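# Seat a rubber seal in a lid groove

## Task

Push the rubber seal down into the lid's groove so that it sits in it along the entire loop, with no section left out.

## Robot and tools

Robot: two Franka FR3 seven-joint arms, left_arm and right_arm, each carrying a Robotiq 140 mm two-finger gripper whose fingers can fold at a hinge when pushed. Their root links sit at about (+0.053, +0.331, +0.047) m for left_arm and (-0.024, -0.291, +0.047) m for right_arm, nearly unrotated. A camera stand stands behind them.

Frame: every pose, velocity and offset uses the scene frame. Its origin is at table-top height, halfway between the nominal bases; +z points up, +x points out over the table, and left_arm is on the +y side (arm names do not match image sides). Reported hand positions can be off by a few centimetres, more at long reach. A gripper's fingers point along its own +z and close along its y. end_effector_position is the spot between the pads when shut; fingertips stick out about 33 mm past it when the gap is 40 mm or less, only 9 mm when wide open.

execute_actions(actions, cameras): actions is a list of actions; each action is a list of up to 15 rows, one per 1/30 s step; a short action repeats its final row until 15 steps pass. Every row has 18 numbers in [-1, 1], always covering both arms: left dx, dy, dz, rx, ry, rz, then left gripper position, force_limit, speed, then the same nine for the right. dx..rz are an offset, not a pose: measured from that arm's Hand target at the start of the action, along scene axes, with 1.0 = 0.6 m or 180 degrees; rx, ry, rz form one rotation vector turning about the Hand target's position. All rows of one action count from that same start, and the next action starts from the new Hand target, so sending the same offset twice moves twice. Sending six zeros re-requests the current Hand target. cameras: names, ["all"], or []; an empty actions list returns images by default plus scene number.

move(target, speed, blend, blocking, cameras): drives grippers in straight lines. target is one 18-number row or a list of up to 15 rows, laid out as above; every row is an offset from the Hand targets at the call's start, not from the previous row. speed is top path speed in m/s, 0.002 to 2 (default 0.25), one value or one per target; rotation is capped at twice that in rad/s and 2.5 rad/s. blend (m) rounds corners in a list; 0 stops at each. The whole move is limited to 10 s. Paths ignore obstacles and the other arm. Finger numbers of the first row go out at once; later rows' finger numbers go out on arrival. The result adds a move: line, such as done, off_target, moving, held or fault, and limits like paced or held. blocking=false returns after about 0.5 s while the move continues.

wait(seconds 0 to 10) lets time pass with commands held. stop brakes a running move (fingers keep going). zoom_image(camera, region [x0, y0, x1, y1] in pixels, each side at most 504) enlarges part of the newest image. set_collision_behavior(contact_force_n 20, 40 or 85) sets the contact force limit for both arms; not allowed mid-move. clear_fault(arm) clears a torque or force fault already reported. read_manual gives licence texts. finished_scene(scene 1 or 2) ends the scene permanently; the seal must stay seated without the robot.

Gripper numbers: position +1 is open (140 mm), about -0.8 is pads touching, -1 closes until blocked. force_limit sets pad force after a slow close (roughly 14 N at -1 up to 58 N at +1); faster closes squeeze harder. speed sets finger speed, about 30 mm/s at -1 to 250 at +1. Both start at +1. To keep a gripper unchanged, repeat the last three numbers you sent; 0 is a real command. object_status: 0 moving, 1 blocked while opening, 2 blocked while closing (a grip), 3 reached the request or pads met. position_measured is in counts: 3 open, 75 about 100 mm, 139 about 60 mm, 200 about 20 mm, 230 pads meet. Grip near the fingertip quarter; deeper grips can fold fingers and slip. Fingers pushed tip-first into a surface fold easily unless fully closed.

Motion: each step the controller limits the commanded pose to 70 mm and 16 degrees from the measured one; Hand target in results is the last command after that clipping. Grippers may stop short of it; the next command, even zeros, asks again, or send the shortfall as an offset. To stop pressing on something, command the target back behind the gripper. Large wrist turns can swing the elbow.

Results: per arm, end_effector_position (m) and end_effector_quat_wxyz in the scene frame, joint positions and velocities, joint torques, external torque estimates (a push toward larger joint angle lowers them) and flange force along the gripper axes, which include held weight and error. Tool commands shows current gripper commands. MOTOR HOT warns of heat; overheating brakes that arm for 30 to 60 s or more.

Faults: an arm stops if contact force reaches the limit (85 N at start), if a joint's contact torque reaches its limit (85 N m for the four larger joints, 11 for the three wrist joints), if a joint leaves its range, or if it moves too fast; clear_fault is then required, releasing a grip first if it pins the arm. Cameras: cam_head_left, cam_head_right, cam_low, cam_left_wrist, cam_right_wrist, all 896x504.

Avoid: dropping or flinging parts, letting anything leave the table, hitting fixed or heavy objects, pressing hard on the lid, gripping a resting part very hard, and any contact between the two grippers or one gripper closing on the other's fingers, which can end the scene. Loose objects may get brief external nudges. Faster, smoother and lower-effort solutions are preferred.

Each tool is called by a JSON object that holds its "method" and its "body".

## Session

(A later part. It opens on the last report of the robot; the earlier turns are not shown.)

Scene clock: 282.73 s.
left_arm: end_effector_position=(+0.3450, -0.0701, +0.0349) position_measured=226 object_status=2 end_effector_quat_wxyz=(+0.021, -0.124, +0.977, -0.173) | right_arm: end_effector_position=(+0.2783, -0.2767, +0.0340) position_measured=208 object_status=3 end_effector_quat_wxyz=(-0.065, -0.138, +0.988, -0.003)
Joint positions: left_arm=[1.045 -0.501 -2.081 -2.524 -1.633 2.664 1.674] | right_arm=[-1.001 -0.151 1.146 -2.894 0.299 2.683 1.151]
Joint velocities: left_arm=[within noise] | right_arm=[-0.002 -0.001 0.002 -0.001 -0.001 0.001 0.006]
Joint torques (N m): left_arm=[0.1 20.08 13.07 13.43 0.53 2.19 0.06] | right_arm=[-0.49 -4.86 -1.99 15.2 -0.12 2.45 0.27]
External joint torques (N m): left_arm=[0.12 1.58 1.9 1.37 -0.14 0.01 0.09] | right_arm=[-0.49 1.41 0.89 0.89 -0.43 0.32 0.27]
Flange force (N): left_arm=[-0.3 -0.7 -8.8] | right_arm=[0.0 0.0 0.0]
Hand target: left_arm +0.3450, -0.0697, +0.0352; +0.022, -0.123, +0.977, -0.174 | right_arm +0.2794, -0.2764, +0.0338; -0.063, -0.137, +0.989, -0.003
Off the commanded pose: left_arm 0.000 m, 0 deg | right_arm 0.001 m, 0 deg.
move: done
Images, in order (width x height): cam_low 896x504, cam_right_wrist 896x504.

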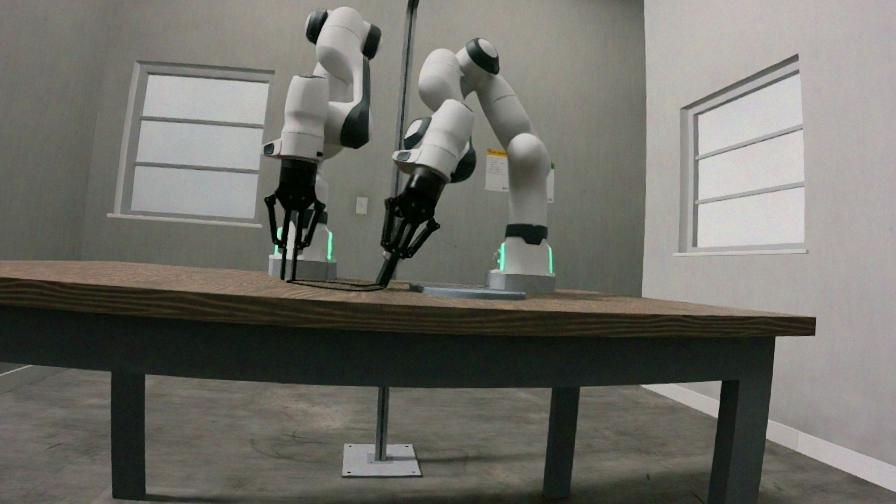

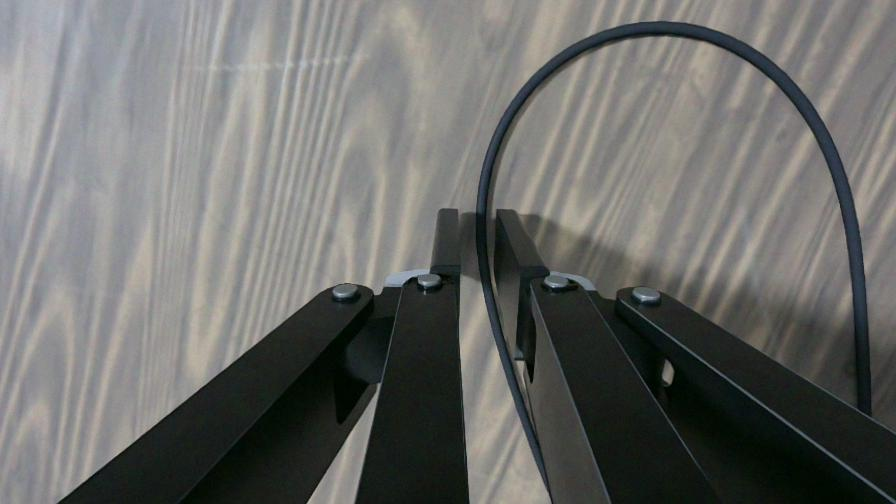

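{"method": "move", "body": {"target": [0,0,0,0,0,0,-1,-0.5,-1,0,0.003,-0.005,0,0,0,-0.69,-0.5,-1], "cameras": ["cam_right_wrist","cam_low"], "speed": 0.02}}

{"method": "zoom_image", "body": {"camera": "cam_low", "region": [260, 250, 340, 300]}}

{"method": "zoom_image", "body": {"camera": "cam_right_wrist", "region": [380, 160, 580, 320]}}

Scene clock: 289.50 s.
left_arm: end_effector_position=(+0.3450, -0.0701, +0.0349) position_measured=226 object_status=2 end_effector_quat_wxyz=(+0.021, -0.124, +0.977, -0.173) | right_arm: end_effector_position=(+0.2784, -0.2750, +0.0310) position_measured=215 object_status=3 end_effector_quat_wxyz=(-0.064, -0.138, +0.988, -0.003)
Joint positions: left_arm=[1.045 -0.501 -2.081 -2.524 -1.633 2.664 1.674] | right_arm=[-1.033 -0.134 1.178 -2.894 0.274 2.698 1.173]
Joint velocities: left_arm=[within noise] | right_arm=[-0.001 0 0.001 0.001 -0.002 0.001 0.006]
Joint torques (N m): left_arm=[0.11 20.05 13.17 13.4 0.51 2.21 0.09] | right_arm=[-0.61 -4.25 -2.13 14.86 -0.16 2.44 0.22]
External joint torques (N m): left_arm=[0.18 1.44 2.03 1.27 -0.16 0.04 0.12] | right_arm=[-0.64 1.56 0.44 0.77 -0.45 0.33 0.22]
Flange force (N): left_arm=[-0.5 -0.5 -8.6] | right_arm=[0.0 0.0 0.0]
Hand target: left_arm +0.3450, -0.0697, +0.0352; +0.022, -0.123, +0.977, -0.174 | right_arm +0.2794, -0.2746, +0.0308; -0.063, -0.137, +0.989, -0.003
Off the commanded pose: left_arm 0.000 m, 0 deg | right_arm 0.001 m, 0 deg.
move: done
Images, in order (width x height): cam_low 896x504, cam_right_wrist 896x504.

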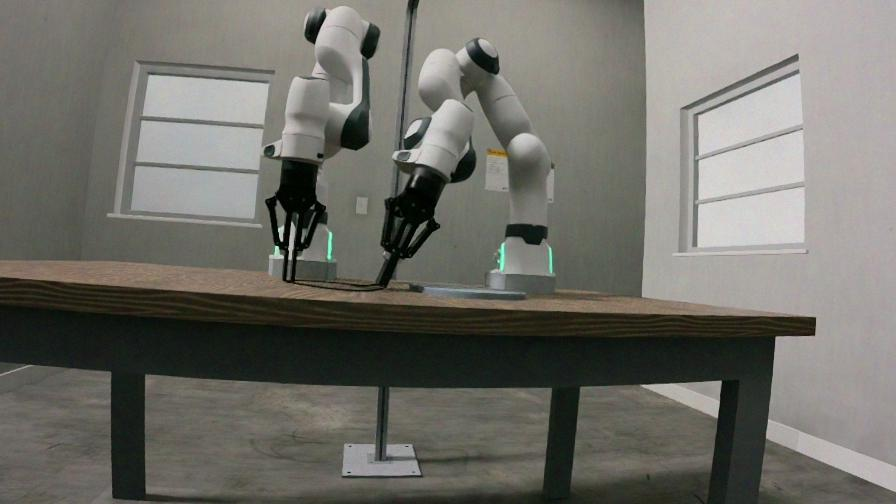

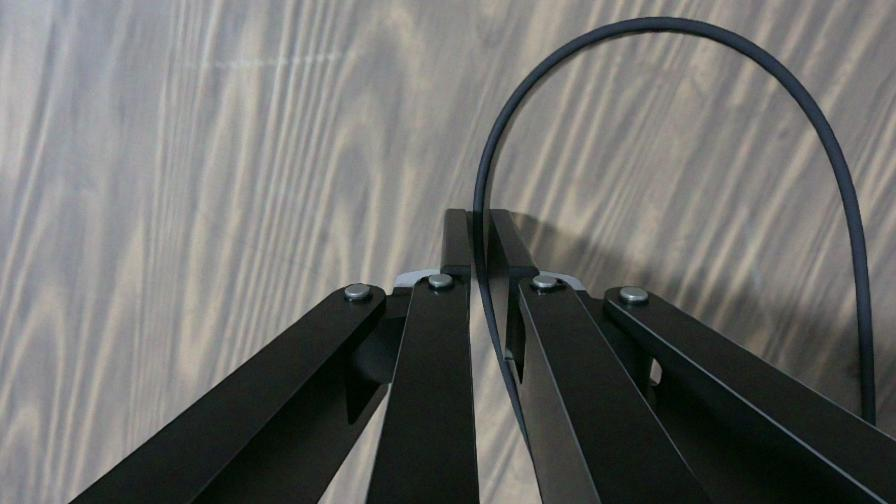

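Scaled by 6.300 from the camera's 896x504 image, which has a finer 1280x720 frame.

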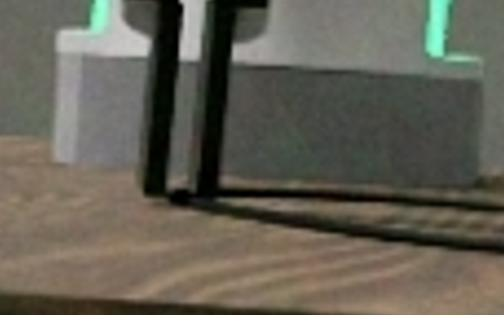

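Scaled by 2.520 from the camera's 896x504 image, which has a finer 1280x720 frame.

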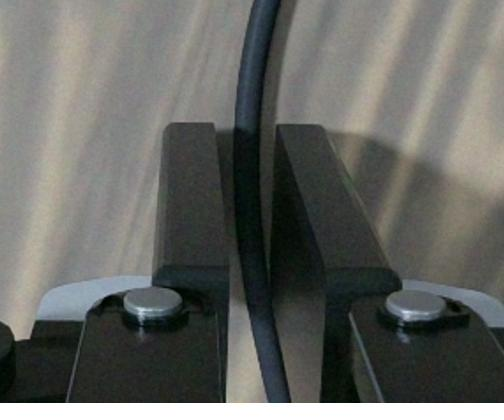

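{"method": "execute_actions", "body": {"actions": [[[0,0,0,0,0,0,-1,-0.5,-1,0,0,-0.001,0,0,0,-1,-0.5,-1]],[[0,0,0,0,0,0,-1,-0.5,-1,0,0,0,0,0,0,-1,-0.5,-1]],[[0,0,0,0,0,0,-1,-0.5,-1,0,0,0,0,0,0,-1,-0.5,-1]]], "cameras": ["cam_right_wrist"]}}

Scene clock: 297.33 s.
left_arm: end_effector_position=(+0.3450, -0.0701, +0.0349) position_measured=226 object_status=2 end_effector_quat_wxyz=(+0.021, -0.124, +0.977, -0.173) | right_arm: end_effector_position=(+0.2784, -0.2744, +0.0304) position_measured=227 object_status=2 end_effector_quat_wxyz=(-0.065, -0.139, +0.988, -0.003)
Joint positions: left_arm=[1.045 -0.501 -2.081 -2.524 -1.633 2.664 1.674] | right_arm=[-1.046 -0.13 1.19 -2.893 0.269 2.7 1.178]
Joint torques (N m): left_arm=[0.13 20.04 13.18 13.42 0.52 2.19 0.09] | right_arm=[-1.21 -3.9 -2.16 14.31 0.26 3.01 0.18]
External joint torques (N m): left_arm=[0.21 1.42 2.04 1.3 -0.16 0.01 0.12] | right_arm=[-1.18 1.79 0.41 0.12 -0.03 0.87 0.18]
External joint torques at the end of the 1st action: left_arm=[-0.01 1.52 1.85 1.45 -0.15 0 0.1] | right_arm=[-0.59 1.43 0.17 0.56 -0.41 0.77 0.29]
External joint torques at the end of the 2nd action: left_arm=[0.13 1.48 1.86 1.36 -0.14 0 0.08] | right_arm=[-0.99 1.61 -0.13 0.28 -0.13 0.84 0.25]
Flange force (N): left_arm=[-0.7 -0.6 -8.4] | right_arm=[0.0 0.0 0.0]
Flange force at the end of the 1st action (N): left_arm=[-0.2 -0.9 -8.5] | right_arm=[0.0 0.0 0.0]
Flange force at the end of the 2nd action (N): left_arm=[-0.5 -0.8 -8.3] | right_arm=[0.0 0.0 0.0]
Hand target: left_arm +0.3450, -0.0697, +0.0352; +0.022, -0.123, +0.977, -0.174 | right_arm +0.2794, -0.2746, +0.0302; -0.063, -0.137, +0.989, -0.003
Off the commanded pose: left_arm 0.000 m, 0 deg | right_arm 0.001 m, 0 deg.
Images, in order (width x height): cam_right_wrist 896x504.

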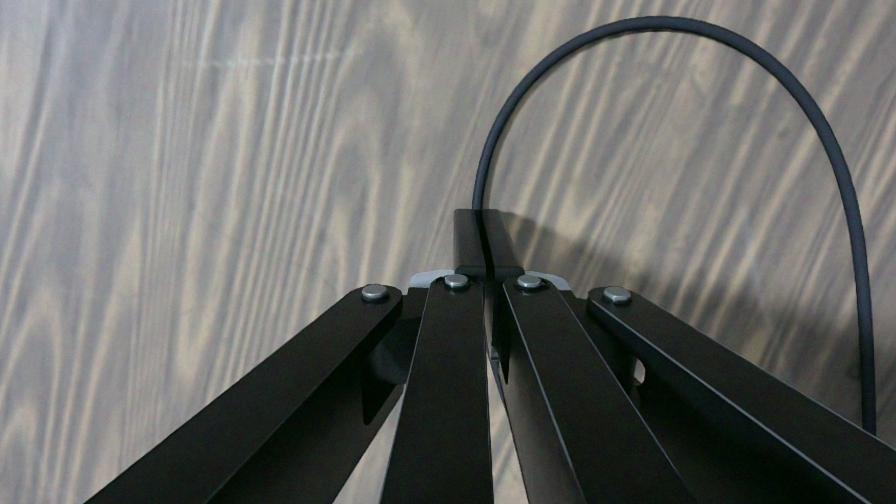

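{"method": "move", "body": {"target": [[0,0,0.2,0,0,0,-1,-0.5,-1,0,0,0.2,0,0,0,-1,-0.5,-1],[-0.067,0.457,0.2,0,0,0,-1,-0.5,-1,0.123,0.5,0.2,0,0,0,-1,-0.5,-1]], "cameras": ["all"], "speed": 0.1}}

Scene clock: 310.70 s.
left_arm: end_effector_position=(+0.3064, +0.2046, +0.1552) position_measured=226 object_status=2 end_effector_quat_wxyz=(-0.010, -0.122, +0.979, -0.162) | right_arm: end_effector_position=(+0.3536, +0.0254, +0.1504) position_measured=227 object_status=2 end_effector_quat_wxyz=(-0.062, -0.139, +0.988, -0.003)
Joint positions: left_arm=[0.633 -1.172 -0.913 -3.043 -1.178 1.748 1.931] | right_arm=[-1.122 -0.485 1.728 -2.23 0.619 2.089 1.518]
Joint velocities: left_arm=[0 -0.001 0 0.001 0 -0.002 0.005] | right_arm=[within noise]
Joint torques (N m): left_arm=[0.87 7.34 12.47 17.6 -0.1 1.69 0.04] | right_arm=[-0.68 17.33 -14.23 20.13 0.96 1.98 0.15]
External joint torques (N m): left_arm=[0.88 0.27 1.16 1.75 -0.3 -0.17 0.07] | right_arm=[-0.64 0.85 -0.12 0.53 0.31 -0.13 0.15]
Flange force (N): left_arm=[-7.8 -0.2 -5.1] | right_arm=[-3.9 0.5 -0.1]
Hand target: left_arm +0.3048, +0.2045, +0.1552; +0.022, -0.123, +0.977, -0.174 | right_arm +0.3532, +0.0254, +0.1502; -0.063, -0.137, +0.989, -0.003
Off the commanded pose: left_arm 0.002 m, 4 deg | right_arm 0.001 m, 0 deg.
joint sent to its limit (left arm) — joint 4 (elbow), lower limit, where the elbow is as bent as it goes. The joint targets are off in orientation, not in position.
move: off_target (left_arm)

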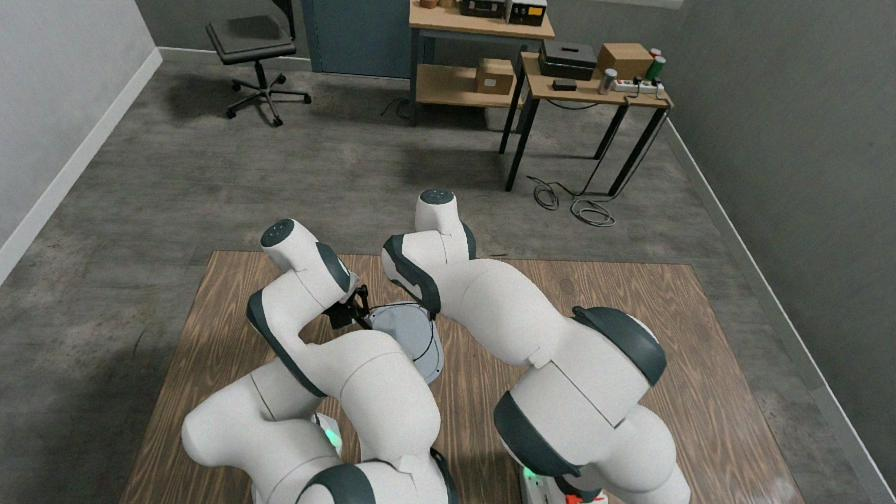

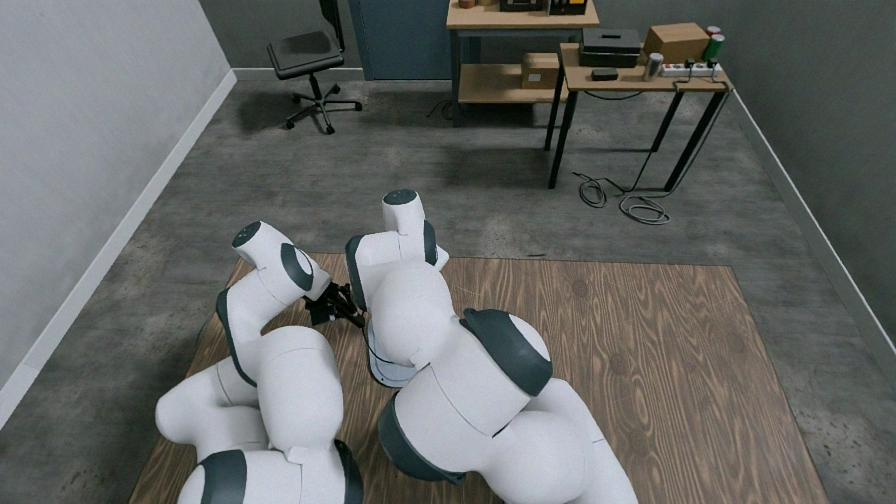

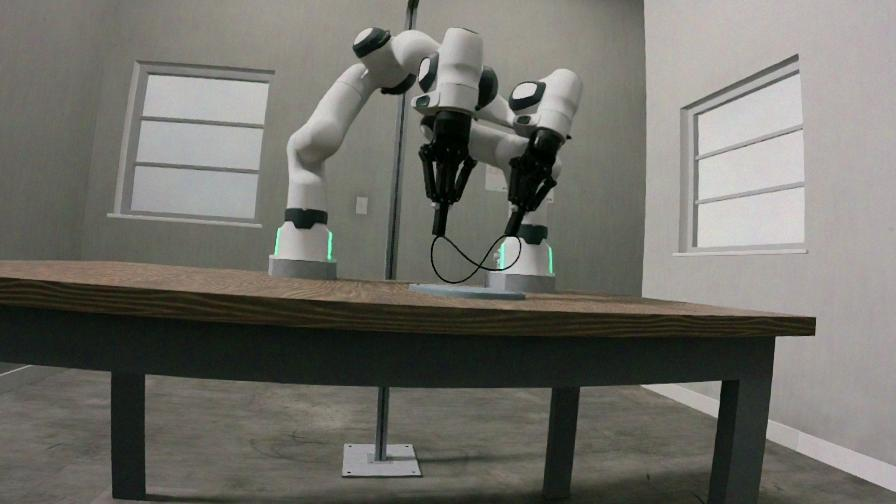

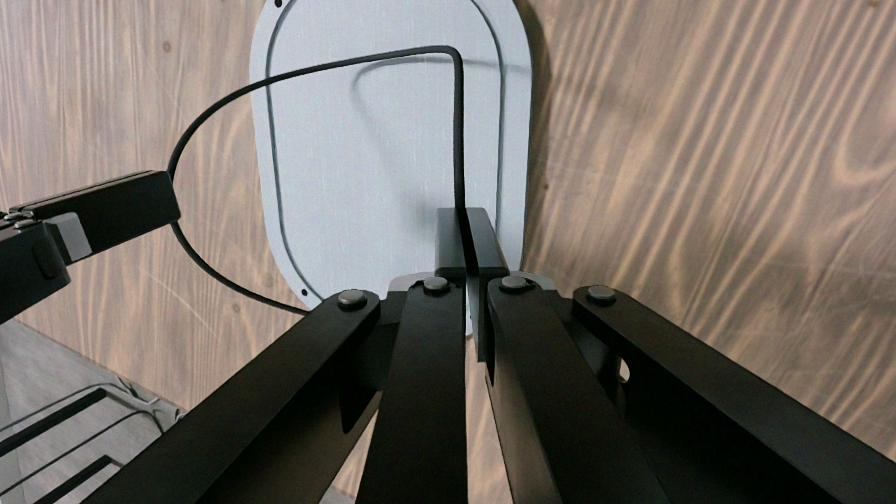

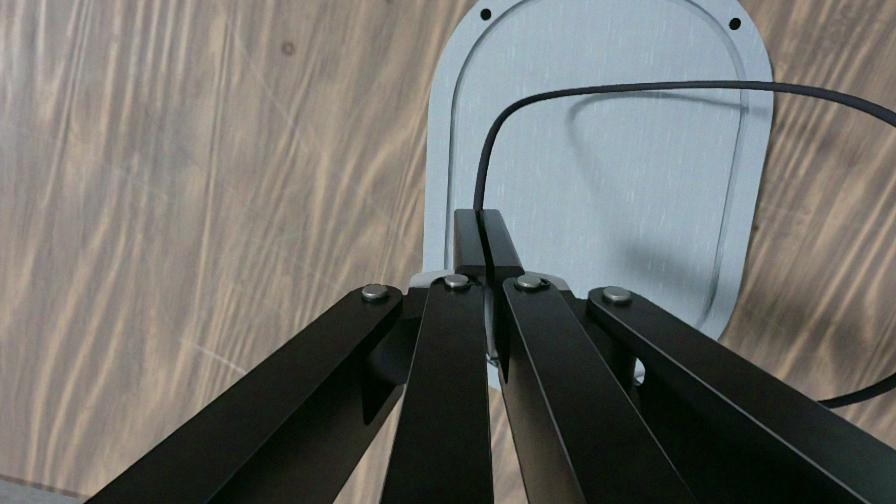

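{"method": "move", "body": {"target": [0,0,-0.15,0,0,0,-1,-0.5,-1,0,0,-0.15,0,0,0,-1,-0.5,-1], "cameras": ["all"], "speed": 0.06}}

Scene clock: 317.47 s.
left_arm: end_effector_position=(+0.3066, +0.2063, +0.1501) position_measured=226 object_status=2 end_effector_quat_wxyz=(-0.012, -0.125, +0.979, -0.160) | right_arm: end_effector_position=(+0.3520, +0.0252, +0.1383) position_measured=227 object_status=2 end_effector_quat_wxyz=(-0.065, -0.136, +0.989, -0.004)
Joint positions: left_arm=[0.653 -1.176 -0.945 -3.044 -1.2 1.743 1.939] | right_arm=[-1.157 -0.493 1.773 -2.236 0.635 2.107 1.516]
Joint velocities: left_arm=[within noise] | right_arm=[0 0.002 0.001 0 0.001 0.003 0]
Joint torques (N m): left_arm=[0.07 8.28 13.63 17.09 0.34 1.88 -0.08] | right_arm=[-0.5 18.51 -14.39 19.27 1.08 2.41 -0.09]
External joint torques (N m): left_arm=[0.06 1.04 2.04 1.76 0.12 0.02 -0.05] | right_arm=[-0.59 0.82 -0.34 0.05 0.44 0.34 -0.09]
Flange force (N): left_arm=[-5.8 -0.2 -7.7] | right_arm=[-0.8 -1.0 0.9]
Hand target: left_arm +0.3064, +0.2061, +0.1505; -0.012, -0.124, +0.979, -0.159 (not the last commanded pose) | right_arm +0.3532, +0.0254, +0.1380; -0.063, -0.137, +0.989, -0.003 (not the last commanded pose)
Off the commanded pose: left_arm 0.085 m, 4 deg | right_arm 0.078 m, 0 deg.
move: held (left_arm; a check stopped the path), off_target (right_arm; braked when a check withheld steps of left_arm); limits=held
pose unreachable (left arm): on one or more control steps of this call, first in action 0 (counted from 0), this arm could not follow its commanded pose, so it was not sent that pose on those steps. It may still have moved: this result reports where it is.
cause: moving toward the commanded pose would bring two parts of the arm too close to each other (joints 2 (shoulder) to 5 (forearm roll) lie between them).

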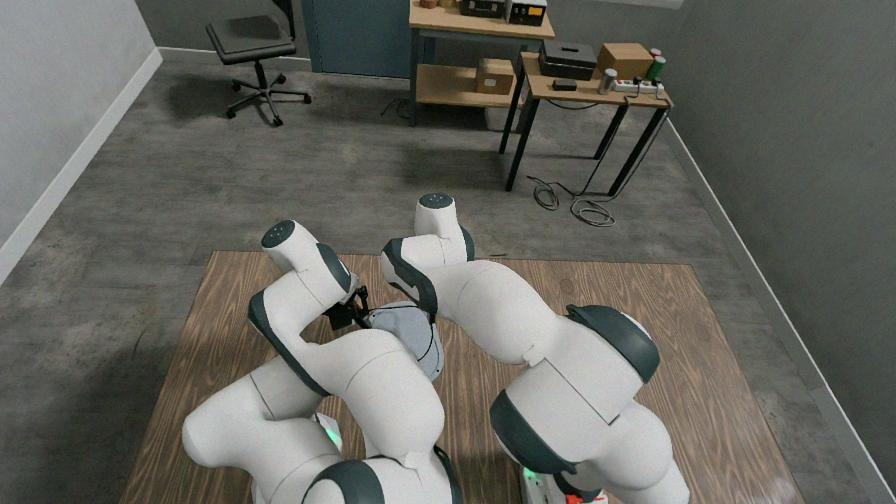

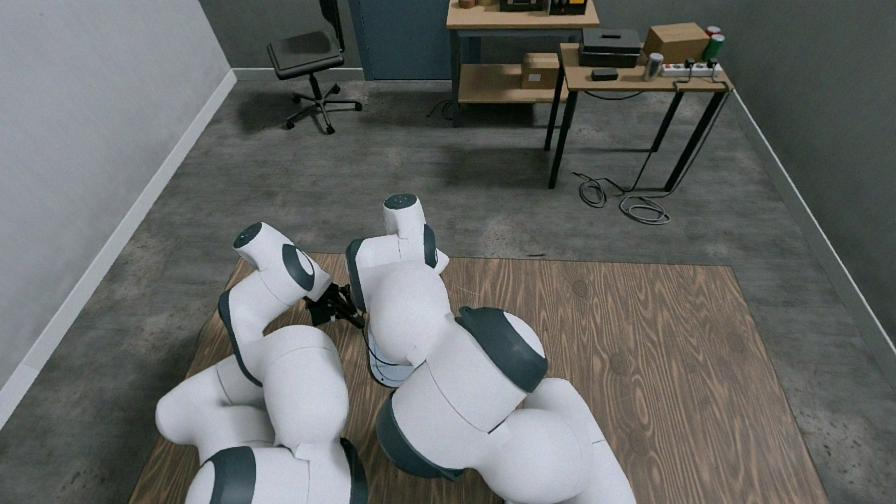

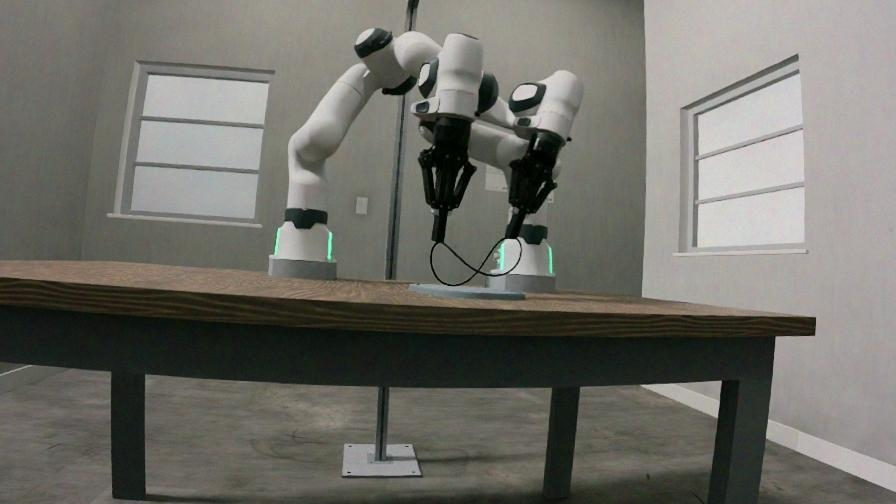

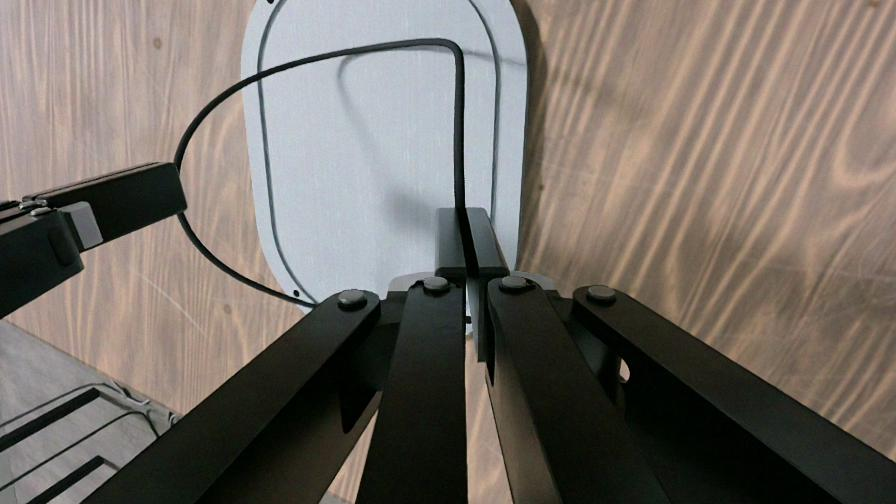

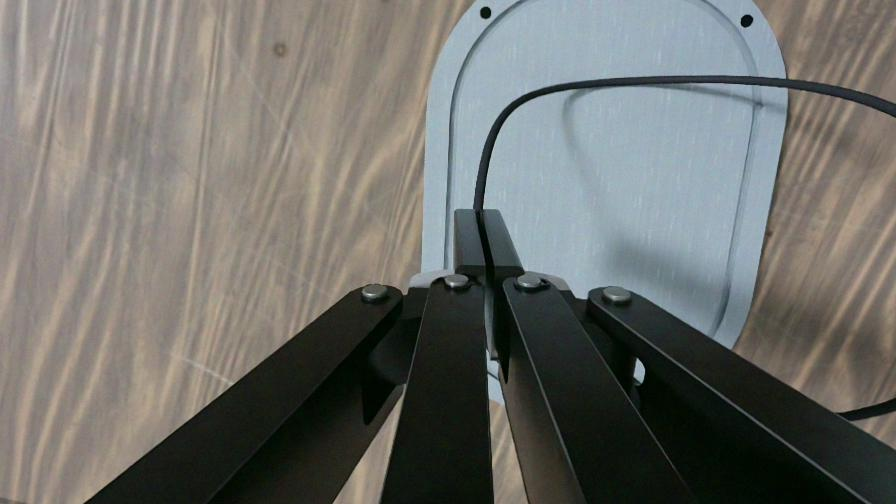

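{"method": "move", "body": {"target": [0,-0.018,0,0.108,0.028,0,-1,-0.5,-1,0,0,0.02,0,0,0,-1,-0.5,-1], "speed": 0.08}}

{"method": "move", "body": {"target": [0,0,-0.1,0,0,0,-1,-0.5,-1,0,0,-0.1,0,0,0,-1,-0.5,-1], "speed": 0.08, "cameras": ["all"]}}

Scene clock: 325.17 s.
left_arm: end_effector_position=(+0.3080, +0.2002, +0.1505) position_measured=226 object_status=2 end_effector_quat_wxyz=(-0.020, -0.114, +0.991, -0.067) | right_arm: end_effector_position=(+0.3542, +0.0252, +0.1447) position_measured=227 object_status=2 end_effector_quat_wxyz=(-0.062, -0.136, +0.989, -0.003)
Joint positions: left_arm=[0.63 -1.241 -1.072 -2.947 -1.139 1.72 1.801] | right_arm=[-1.138 -0.493 1.747 -2.233 0.632 2.099 1.516]
Joint velocities: left_arm=[within noise] | right_arm=[0.002 -0.001 -0.002 -0.001 0.001 -0.005 0.002]
Joint torques (N m): left_arm=[0.5 10 16.6 14.41 0.59 2.24 -0.01] | right_arm=[-0.25 17.89 -15.48 19.92 0.31 1.96 0.08]
External joint torques (N m): left_arm=[0.49 1.1 2.22 1.24 0.02 0.05 0] | right_arm=[-0.21 0.78 -1.18 0.51 -0.34 -0.16 0.08]
Flange force (N): left_arm=[-5.2 0.6 -7.7] | right_arm=[3.7 -1.6 -5.2]
Hand target: left_arm +0.3079, +0.2004, +0.1503; -0.020, -0.114, +0.991, -0.068 (not the last commanded pose) | right_arm +0.3532, +0.0254, +0.1453; -0.063, -0.137, +0.989, -0.003 (not the last commanded pose)
Off the commanded pose: left_arm 0.005 m, 10 deg | right_arm 0.005 m, 0 deg.
move: held (left_arm; a check stopped the path), off_target (right_arm; braked when a check withheld steps of left_arm); limits=held
pose unreachable (left arm): on one or more control steps of this call, first in action 0 (counted from 0), this arm could not follow its commanded pose, so it was not sent that pose on those steps. It may still have moved: this result reports where it is.
cause: moving toward the commanded pose would bring a part of the arm too close to another arm (a part of this arm just beyond joint 6 (wrist pitch) and a part of the right arm just beyond its joint 5 (forearm roll), at the place that arm is still heading or pushing toward).

Scene clock: 326.20 s.
left_arm: end_effector_position=(+0.3033, +0.2011, +0.1325) position_measured=226 object_status=2 end_effector_quat_wxyz=(-0.027, -0.118, +0.991, -0.066) | right_arm: end_effector_position=(+0.3519, +0.0247, +0.1165) position_measured=227 object_status=2 end_effector_quat_wxyz=(-0.065, -0.135, +0.989, -0.005)
Joint positions: left_arm=[0.632 -1.221 -1.132 -2.966 -1.19 1.747 1.807] | right_arm=[-1.217 -0.518 1.847 -2.246 0.674 2.146 1.493]
Joint velocities: left_arm=[within noise] | right_arm=[-0.001 0 0.002 0 -0.001 0.004 -0.003]
Joint torques (N m): left_arm=[0.42 9.93 16.61 14.03 0.88 2.19 -0.08] | right_arm=[-0.66 20.63 -14.82 18.67 0.96 2.37 -0.07]
External joint torques (N m): left_arm=[0.38 1.08 2.22 1.95 0.29 0.03 -0.07] | right_arm=[-0.6 0.59 -0.21 0.04 0.34 0.27 -0.08]
Flange force (N): left_arm=[-6.1 -0.8 -9.2] | right_arm=[-1.3 -0.8 1.1]
Hand target: left_arm +0.3036, +0.2009, +0.1332; -0.026, -0.117, +0.991, -0.065 (not the last commanded pose) | right_arm +0.3532, +0.0254, +0.1166; -0.063, -0.137, +0.989, -0.003 (not the last commanded pose)
Off the commanded pose: left_arm 0.042 m, 1 deg | right_arm 0.031 m, 0 deg.
move: held (left_arm; a check stopped the path), off_target (right_arm; braked when a check withheld steps of left_arm); limits=held
pose unreachable (left arm): on one or more control steps of this call, first in action 0 (counted from 0), this arm could not follow its commanded pose, so it was not sent that pose on those steps. It may still have moved: this result reports where it is.
cause: moving toward the commanded pose would bring two parts of the arm too close to each other (joints 2 (shoulder) to 5 (forearm roll) lie between them).

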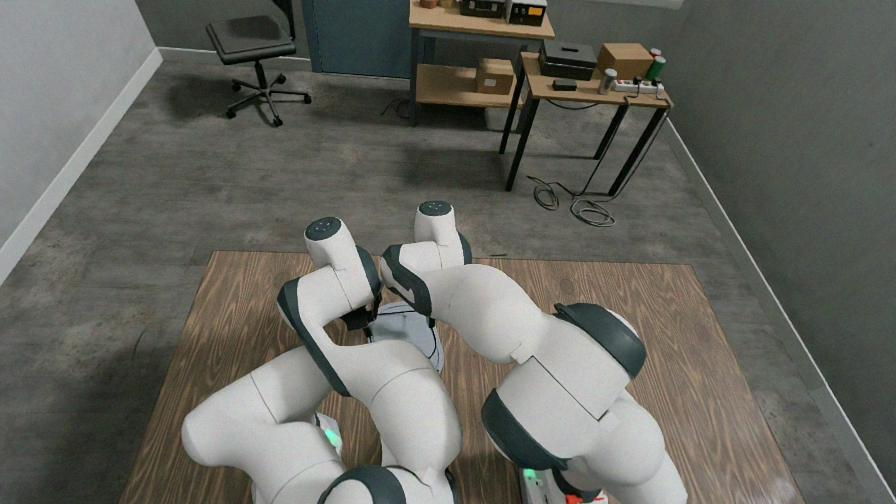

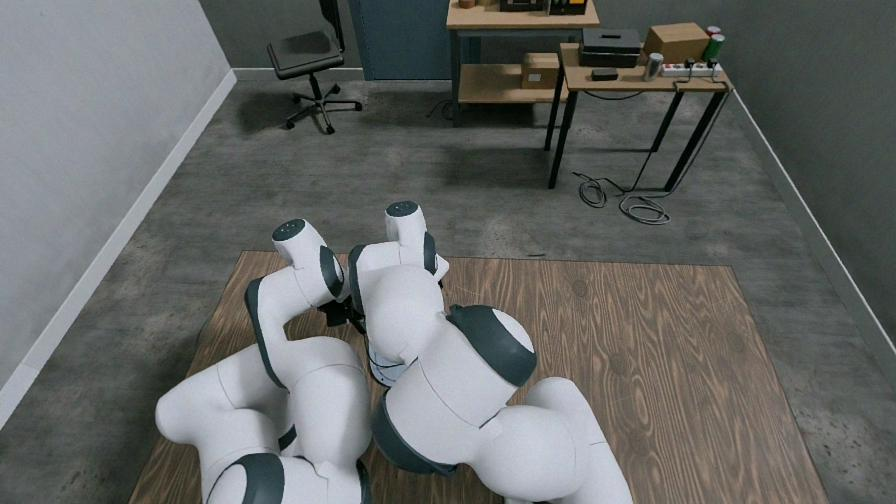

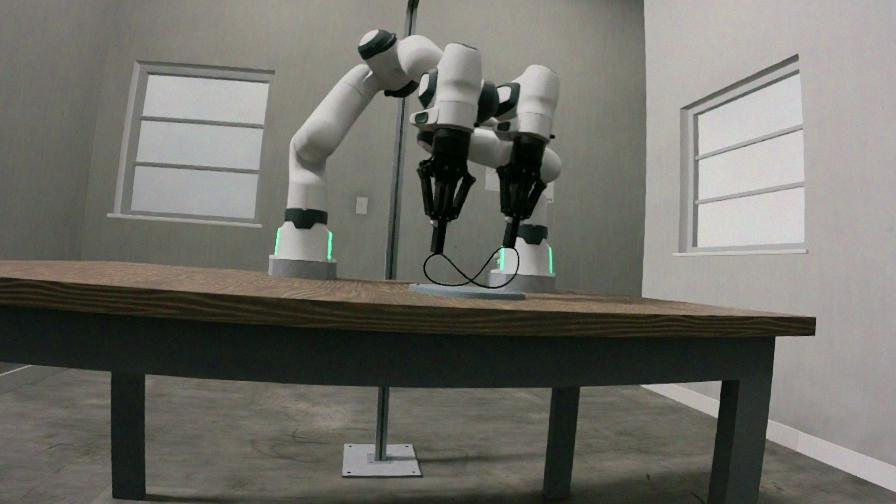

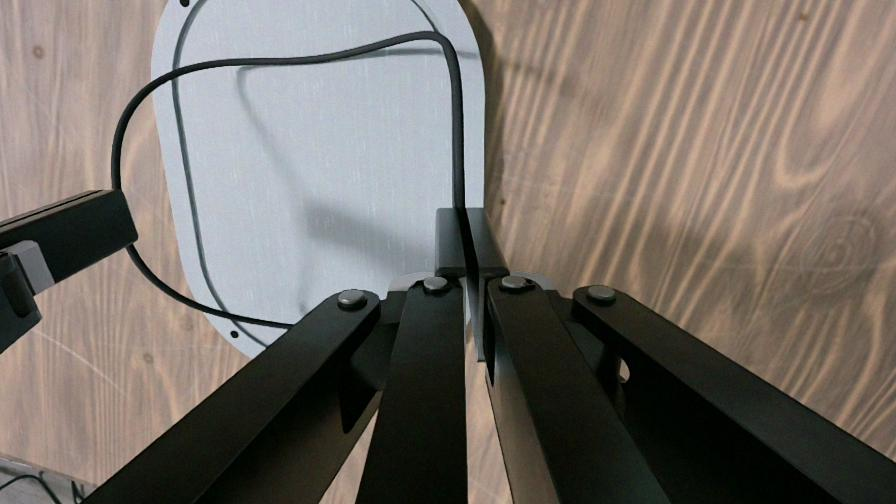

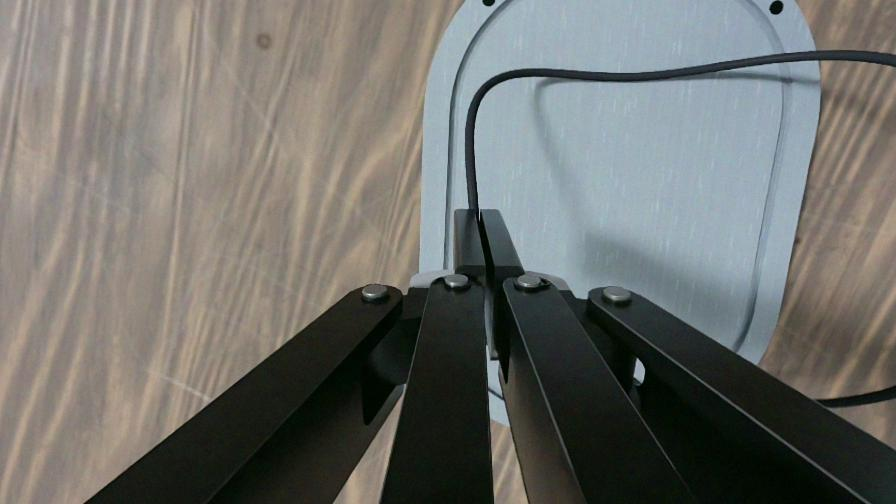

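{"method": "move", "body": {"target": [[0.16,0.0,0.02,0,0,0,-1,-0.5,-1,0.16,0,0.045,0,0,0,-1,-0.5,-1],[0.16,0.0,-0.13,0,0,0,-1,-0.5,-1,0.16,0,-0.1,0,0,0,-1,-0.5,-1]], "speed": 0.08, "cameras": ["cam_low","cam_left_wrist","cam_right_wrist"]}}

Scene clock: 340.90 s.
left_arm: end_effector_position=(+0.3053, +0.2003, +0.1331) position_measured=226 object_status=2 end_effector_quat_wxyz=(-0.027, -0.118, +0.990, -0.066) | right_arm: end_effector_position=(+0.3637, +0.0264, +0.1197) position_measured=227 object_status=2 end_effector_quat_wxyz=(-0.062, -0.134, +0.989, -0.002)
Joint positions: left_arm=[0.639 -1.218 -1.134 -2.959 -1.19 1.747 1.807] | right_arm=[-1.258 -0.522 1.868 -2.217 0.673 2.139 1.487]
Joint torques (N m): left_arm=[0.1 9.98 16.42 13.34 0.59 2.2 -0.08] | right_arm=[-0.93 21.63 -14.2 19.06 0.06 1.88 -0.11]
External joint torques (N m): left_arm=[0.11 1.09 1.93 1.22 0 0.05 -0.07] | right_arm=[-0.91 0.6 0.52 0.28 -0.57 -0.24 -0.11]
Flange force (N): left_arm=[-3.5 -0.3 -6.5] | right_arm=[-5.6 0.0 0.7]
Hand target: left_arm +0.3050, +0.2007, +0.1331; -0.026, -0.118, +0.990, -0.066 (not the last commanded pose) | right_arm +0.3633, +0.0254, +0.1195; -0.063, -0.137, +0.989, -0.003 (not the last commanded pose)
Off the commanded pose: left_arm 0.122 m, 0 deg | right_arm 0.106 m, 0 deg.
move: held (left_arm; a check stopped the path), off_target (right_arm; braked when a check withheld steps of left_arm); path passed 0 of 2 targets; limits=held
pose unreachable (left arm): on one or more control steps of this call, first in action 0 (counted from 0), this arm could not follow its commanded pose, so it was not sent that pose on those steps. It may still have moved: this result reports where it is.
cause: moving toward the commanded pose would bring a part of the arm too close to another arm (a part of this arm just beyond joint 6 (wrist pitch) and a part of the right arm just beyond its joint 5 (forearm roll), 13 mm apart when this arm was first held).
Images, in order (width x height): cam_low 896x504, cam_left_wrist 896x504, cam_right_wrist 896x504.

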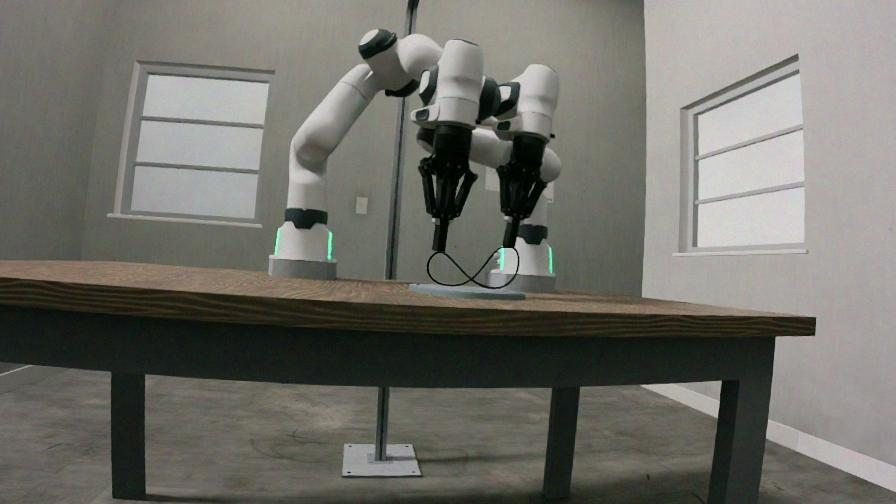

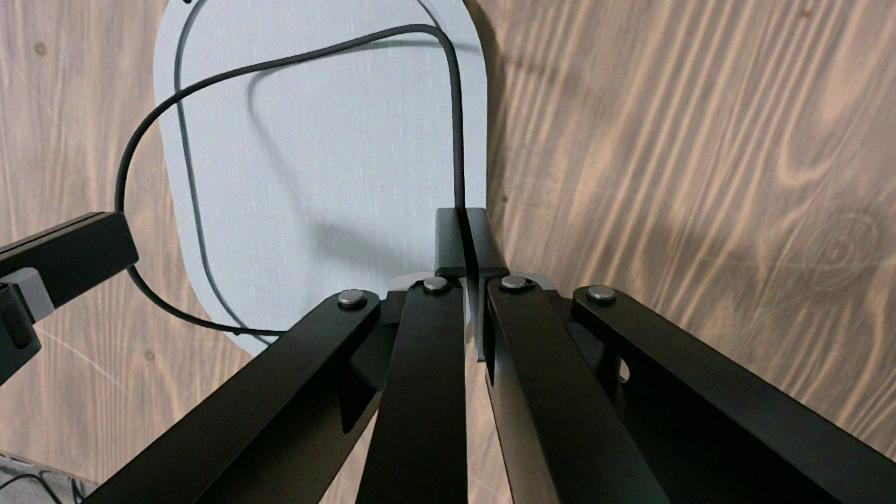

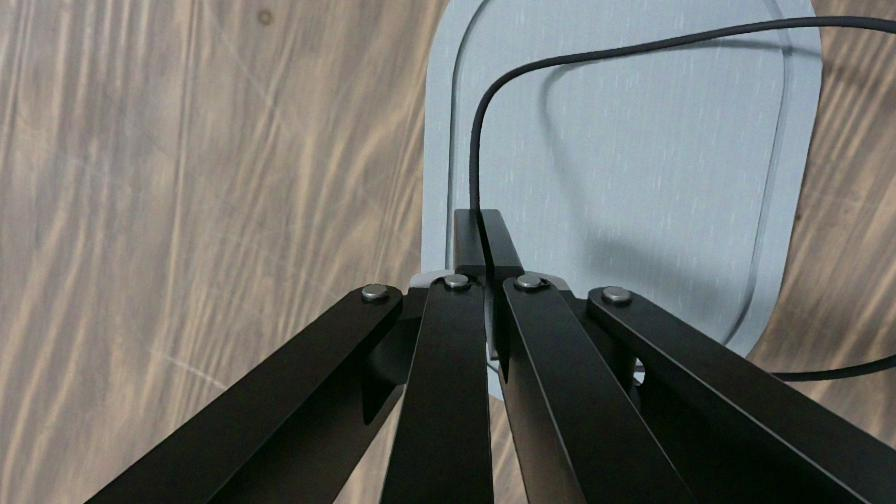

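{"method": "move", "body": {"target": [[0,0.03,0.08,-0.05,-0.013,0,-1,-0.5,-1,0,-0.013,0.1,0.09,0.023,0,-1,-0.5,-1],[0.18,0.03,0.08,-0.05,-0.013,0,-1,-0.5,-1,0.15,-0.013,0.1,0.09,0.023,0,-1,-0.5,-1],[0.18,0.03,-0.13,-0.05,-0.013,0,-1,-0.5,-1,0.15,-0.013,-0.105,0.09,0.023,0,-1,-0.5,-1]], "speed": 0.08, "cameras": ["cam_low","cam_left_wrist","cam_right_wrist"]}}

Scene clock: 353.77 s.
left_arm: end_effector_position=(+0.4065, +0.2178, +0.0667) position_measured=226 object_status=2 end_effector_quat_wxyz=(-0.026, -0.129, +0.981, -0.145) | right_arm: end_effector_position=(+0.4516, +0.0173, +0.0564) position_measured=227 object_status=2 end_effector_quat_wxyz=(-0.081, -0.143, +0.976, +0.140)
Joint positions: left_arm=[1.259 -0.718 -1.503 -2.735 -1.35 2.098 2.14] | right_arm=[-1.897 -0.644 2.274 -2.016 0.978 2.106 1.074]
Joint velocities: left_arm=[within noise] | right_arm=[0 0 -0.001 -0.001 0 0.002 -0.006]
Joint torques (N m): left_arm=[0.05 9.39 16.6 13.33 0.77 1.74 -0.14] | right_arm=[-0.7 35.47 -14.32 18.48 1.25 2.02 -0.14]
External joint torques (N m): left_arm=[0.04 1.03 2.19 1.76 0.32 0 -0.12] | right_arm=[-0.81 0.12 0.1 0.44 0.53 0.32 -0.18]
Flange force (N): left_arm=[0.3 -2.0 -10.1] | right_arm=[-2.9 -1.4 1.9]
Hand target: left_arm +0.4060, +0.2175, +0.0669; -0.027, -0.129, +0.981, -0.145 (not the last commanded pose) | right_arm +0.4533, +0.0176, +0.0565; -0.079, -0.144, +0.976, +0.141
Off the commanded pose: left_arm 0.013 m, 2 deg | right_arm 0.002 m, 0 deg.
move: held (left_arm; a check stopped the path); path passed 2 of 3 targets; limits=held
pose unreachable (left arm): on one or more control steps of this call, first in action 0 (counted from 0), this arm could not follow its commanded pose, so it was not sent that pose on those steps. It may still have moved: this result reports where it is.
cause: moving toward the commanded pose would bring a part of the arm too close to another arm (a part of this arm just beyond joint 4 (elbow) and a part of the right arm just beyond its joint 3 (upper arm roll), along the way the arms are being sent, or toward where that arm still pushes).
Images, in order (width x height): cam_low 896x504, cam_left_wrist 896x504, cam_right_wrist 896x504.

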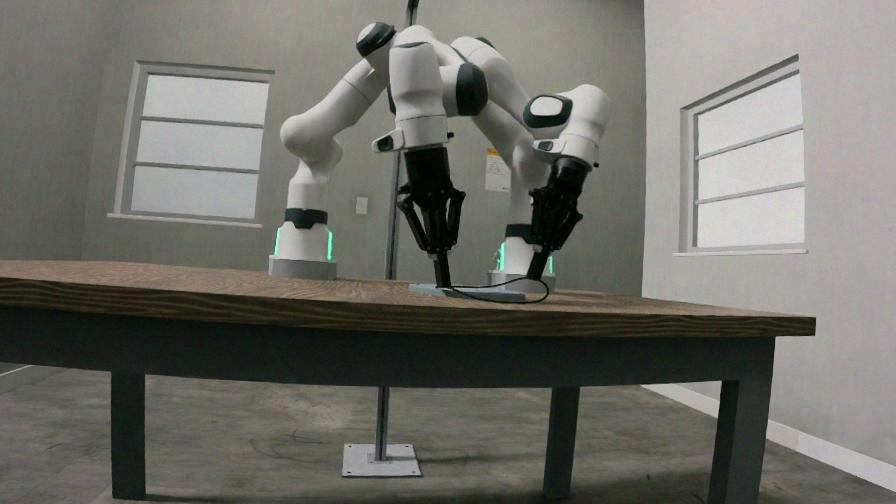

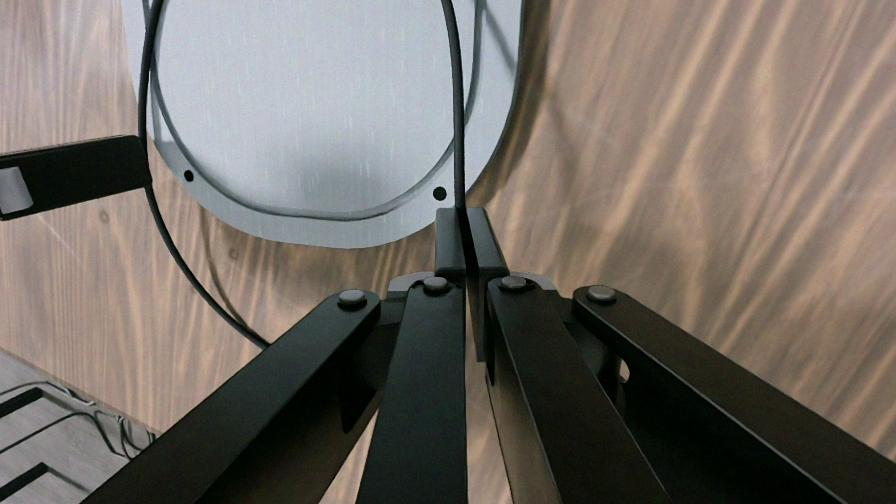

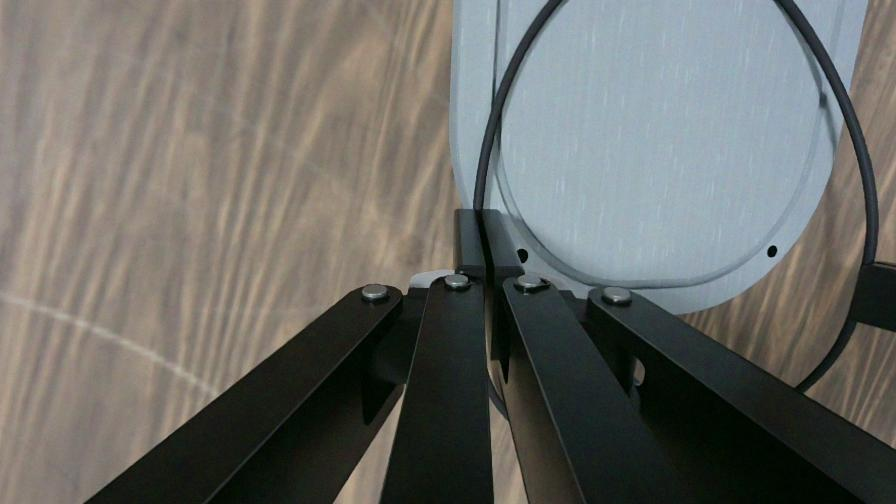

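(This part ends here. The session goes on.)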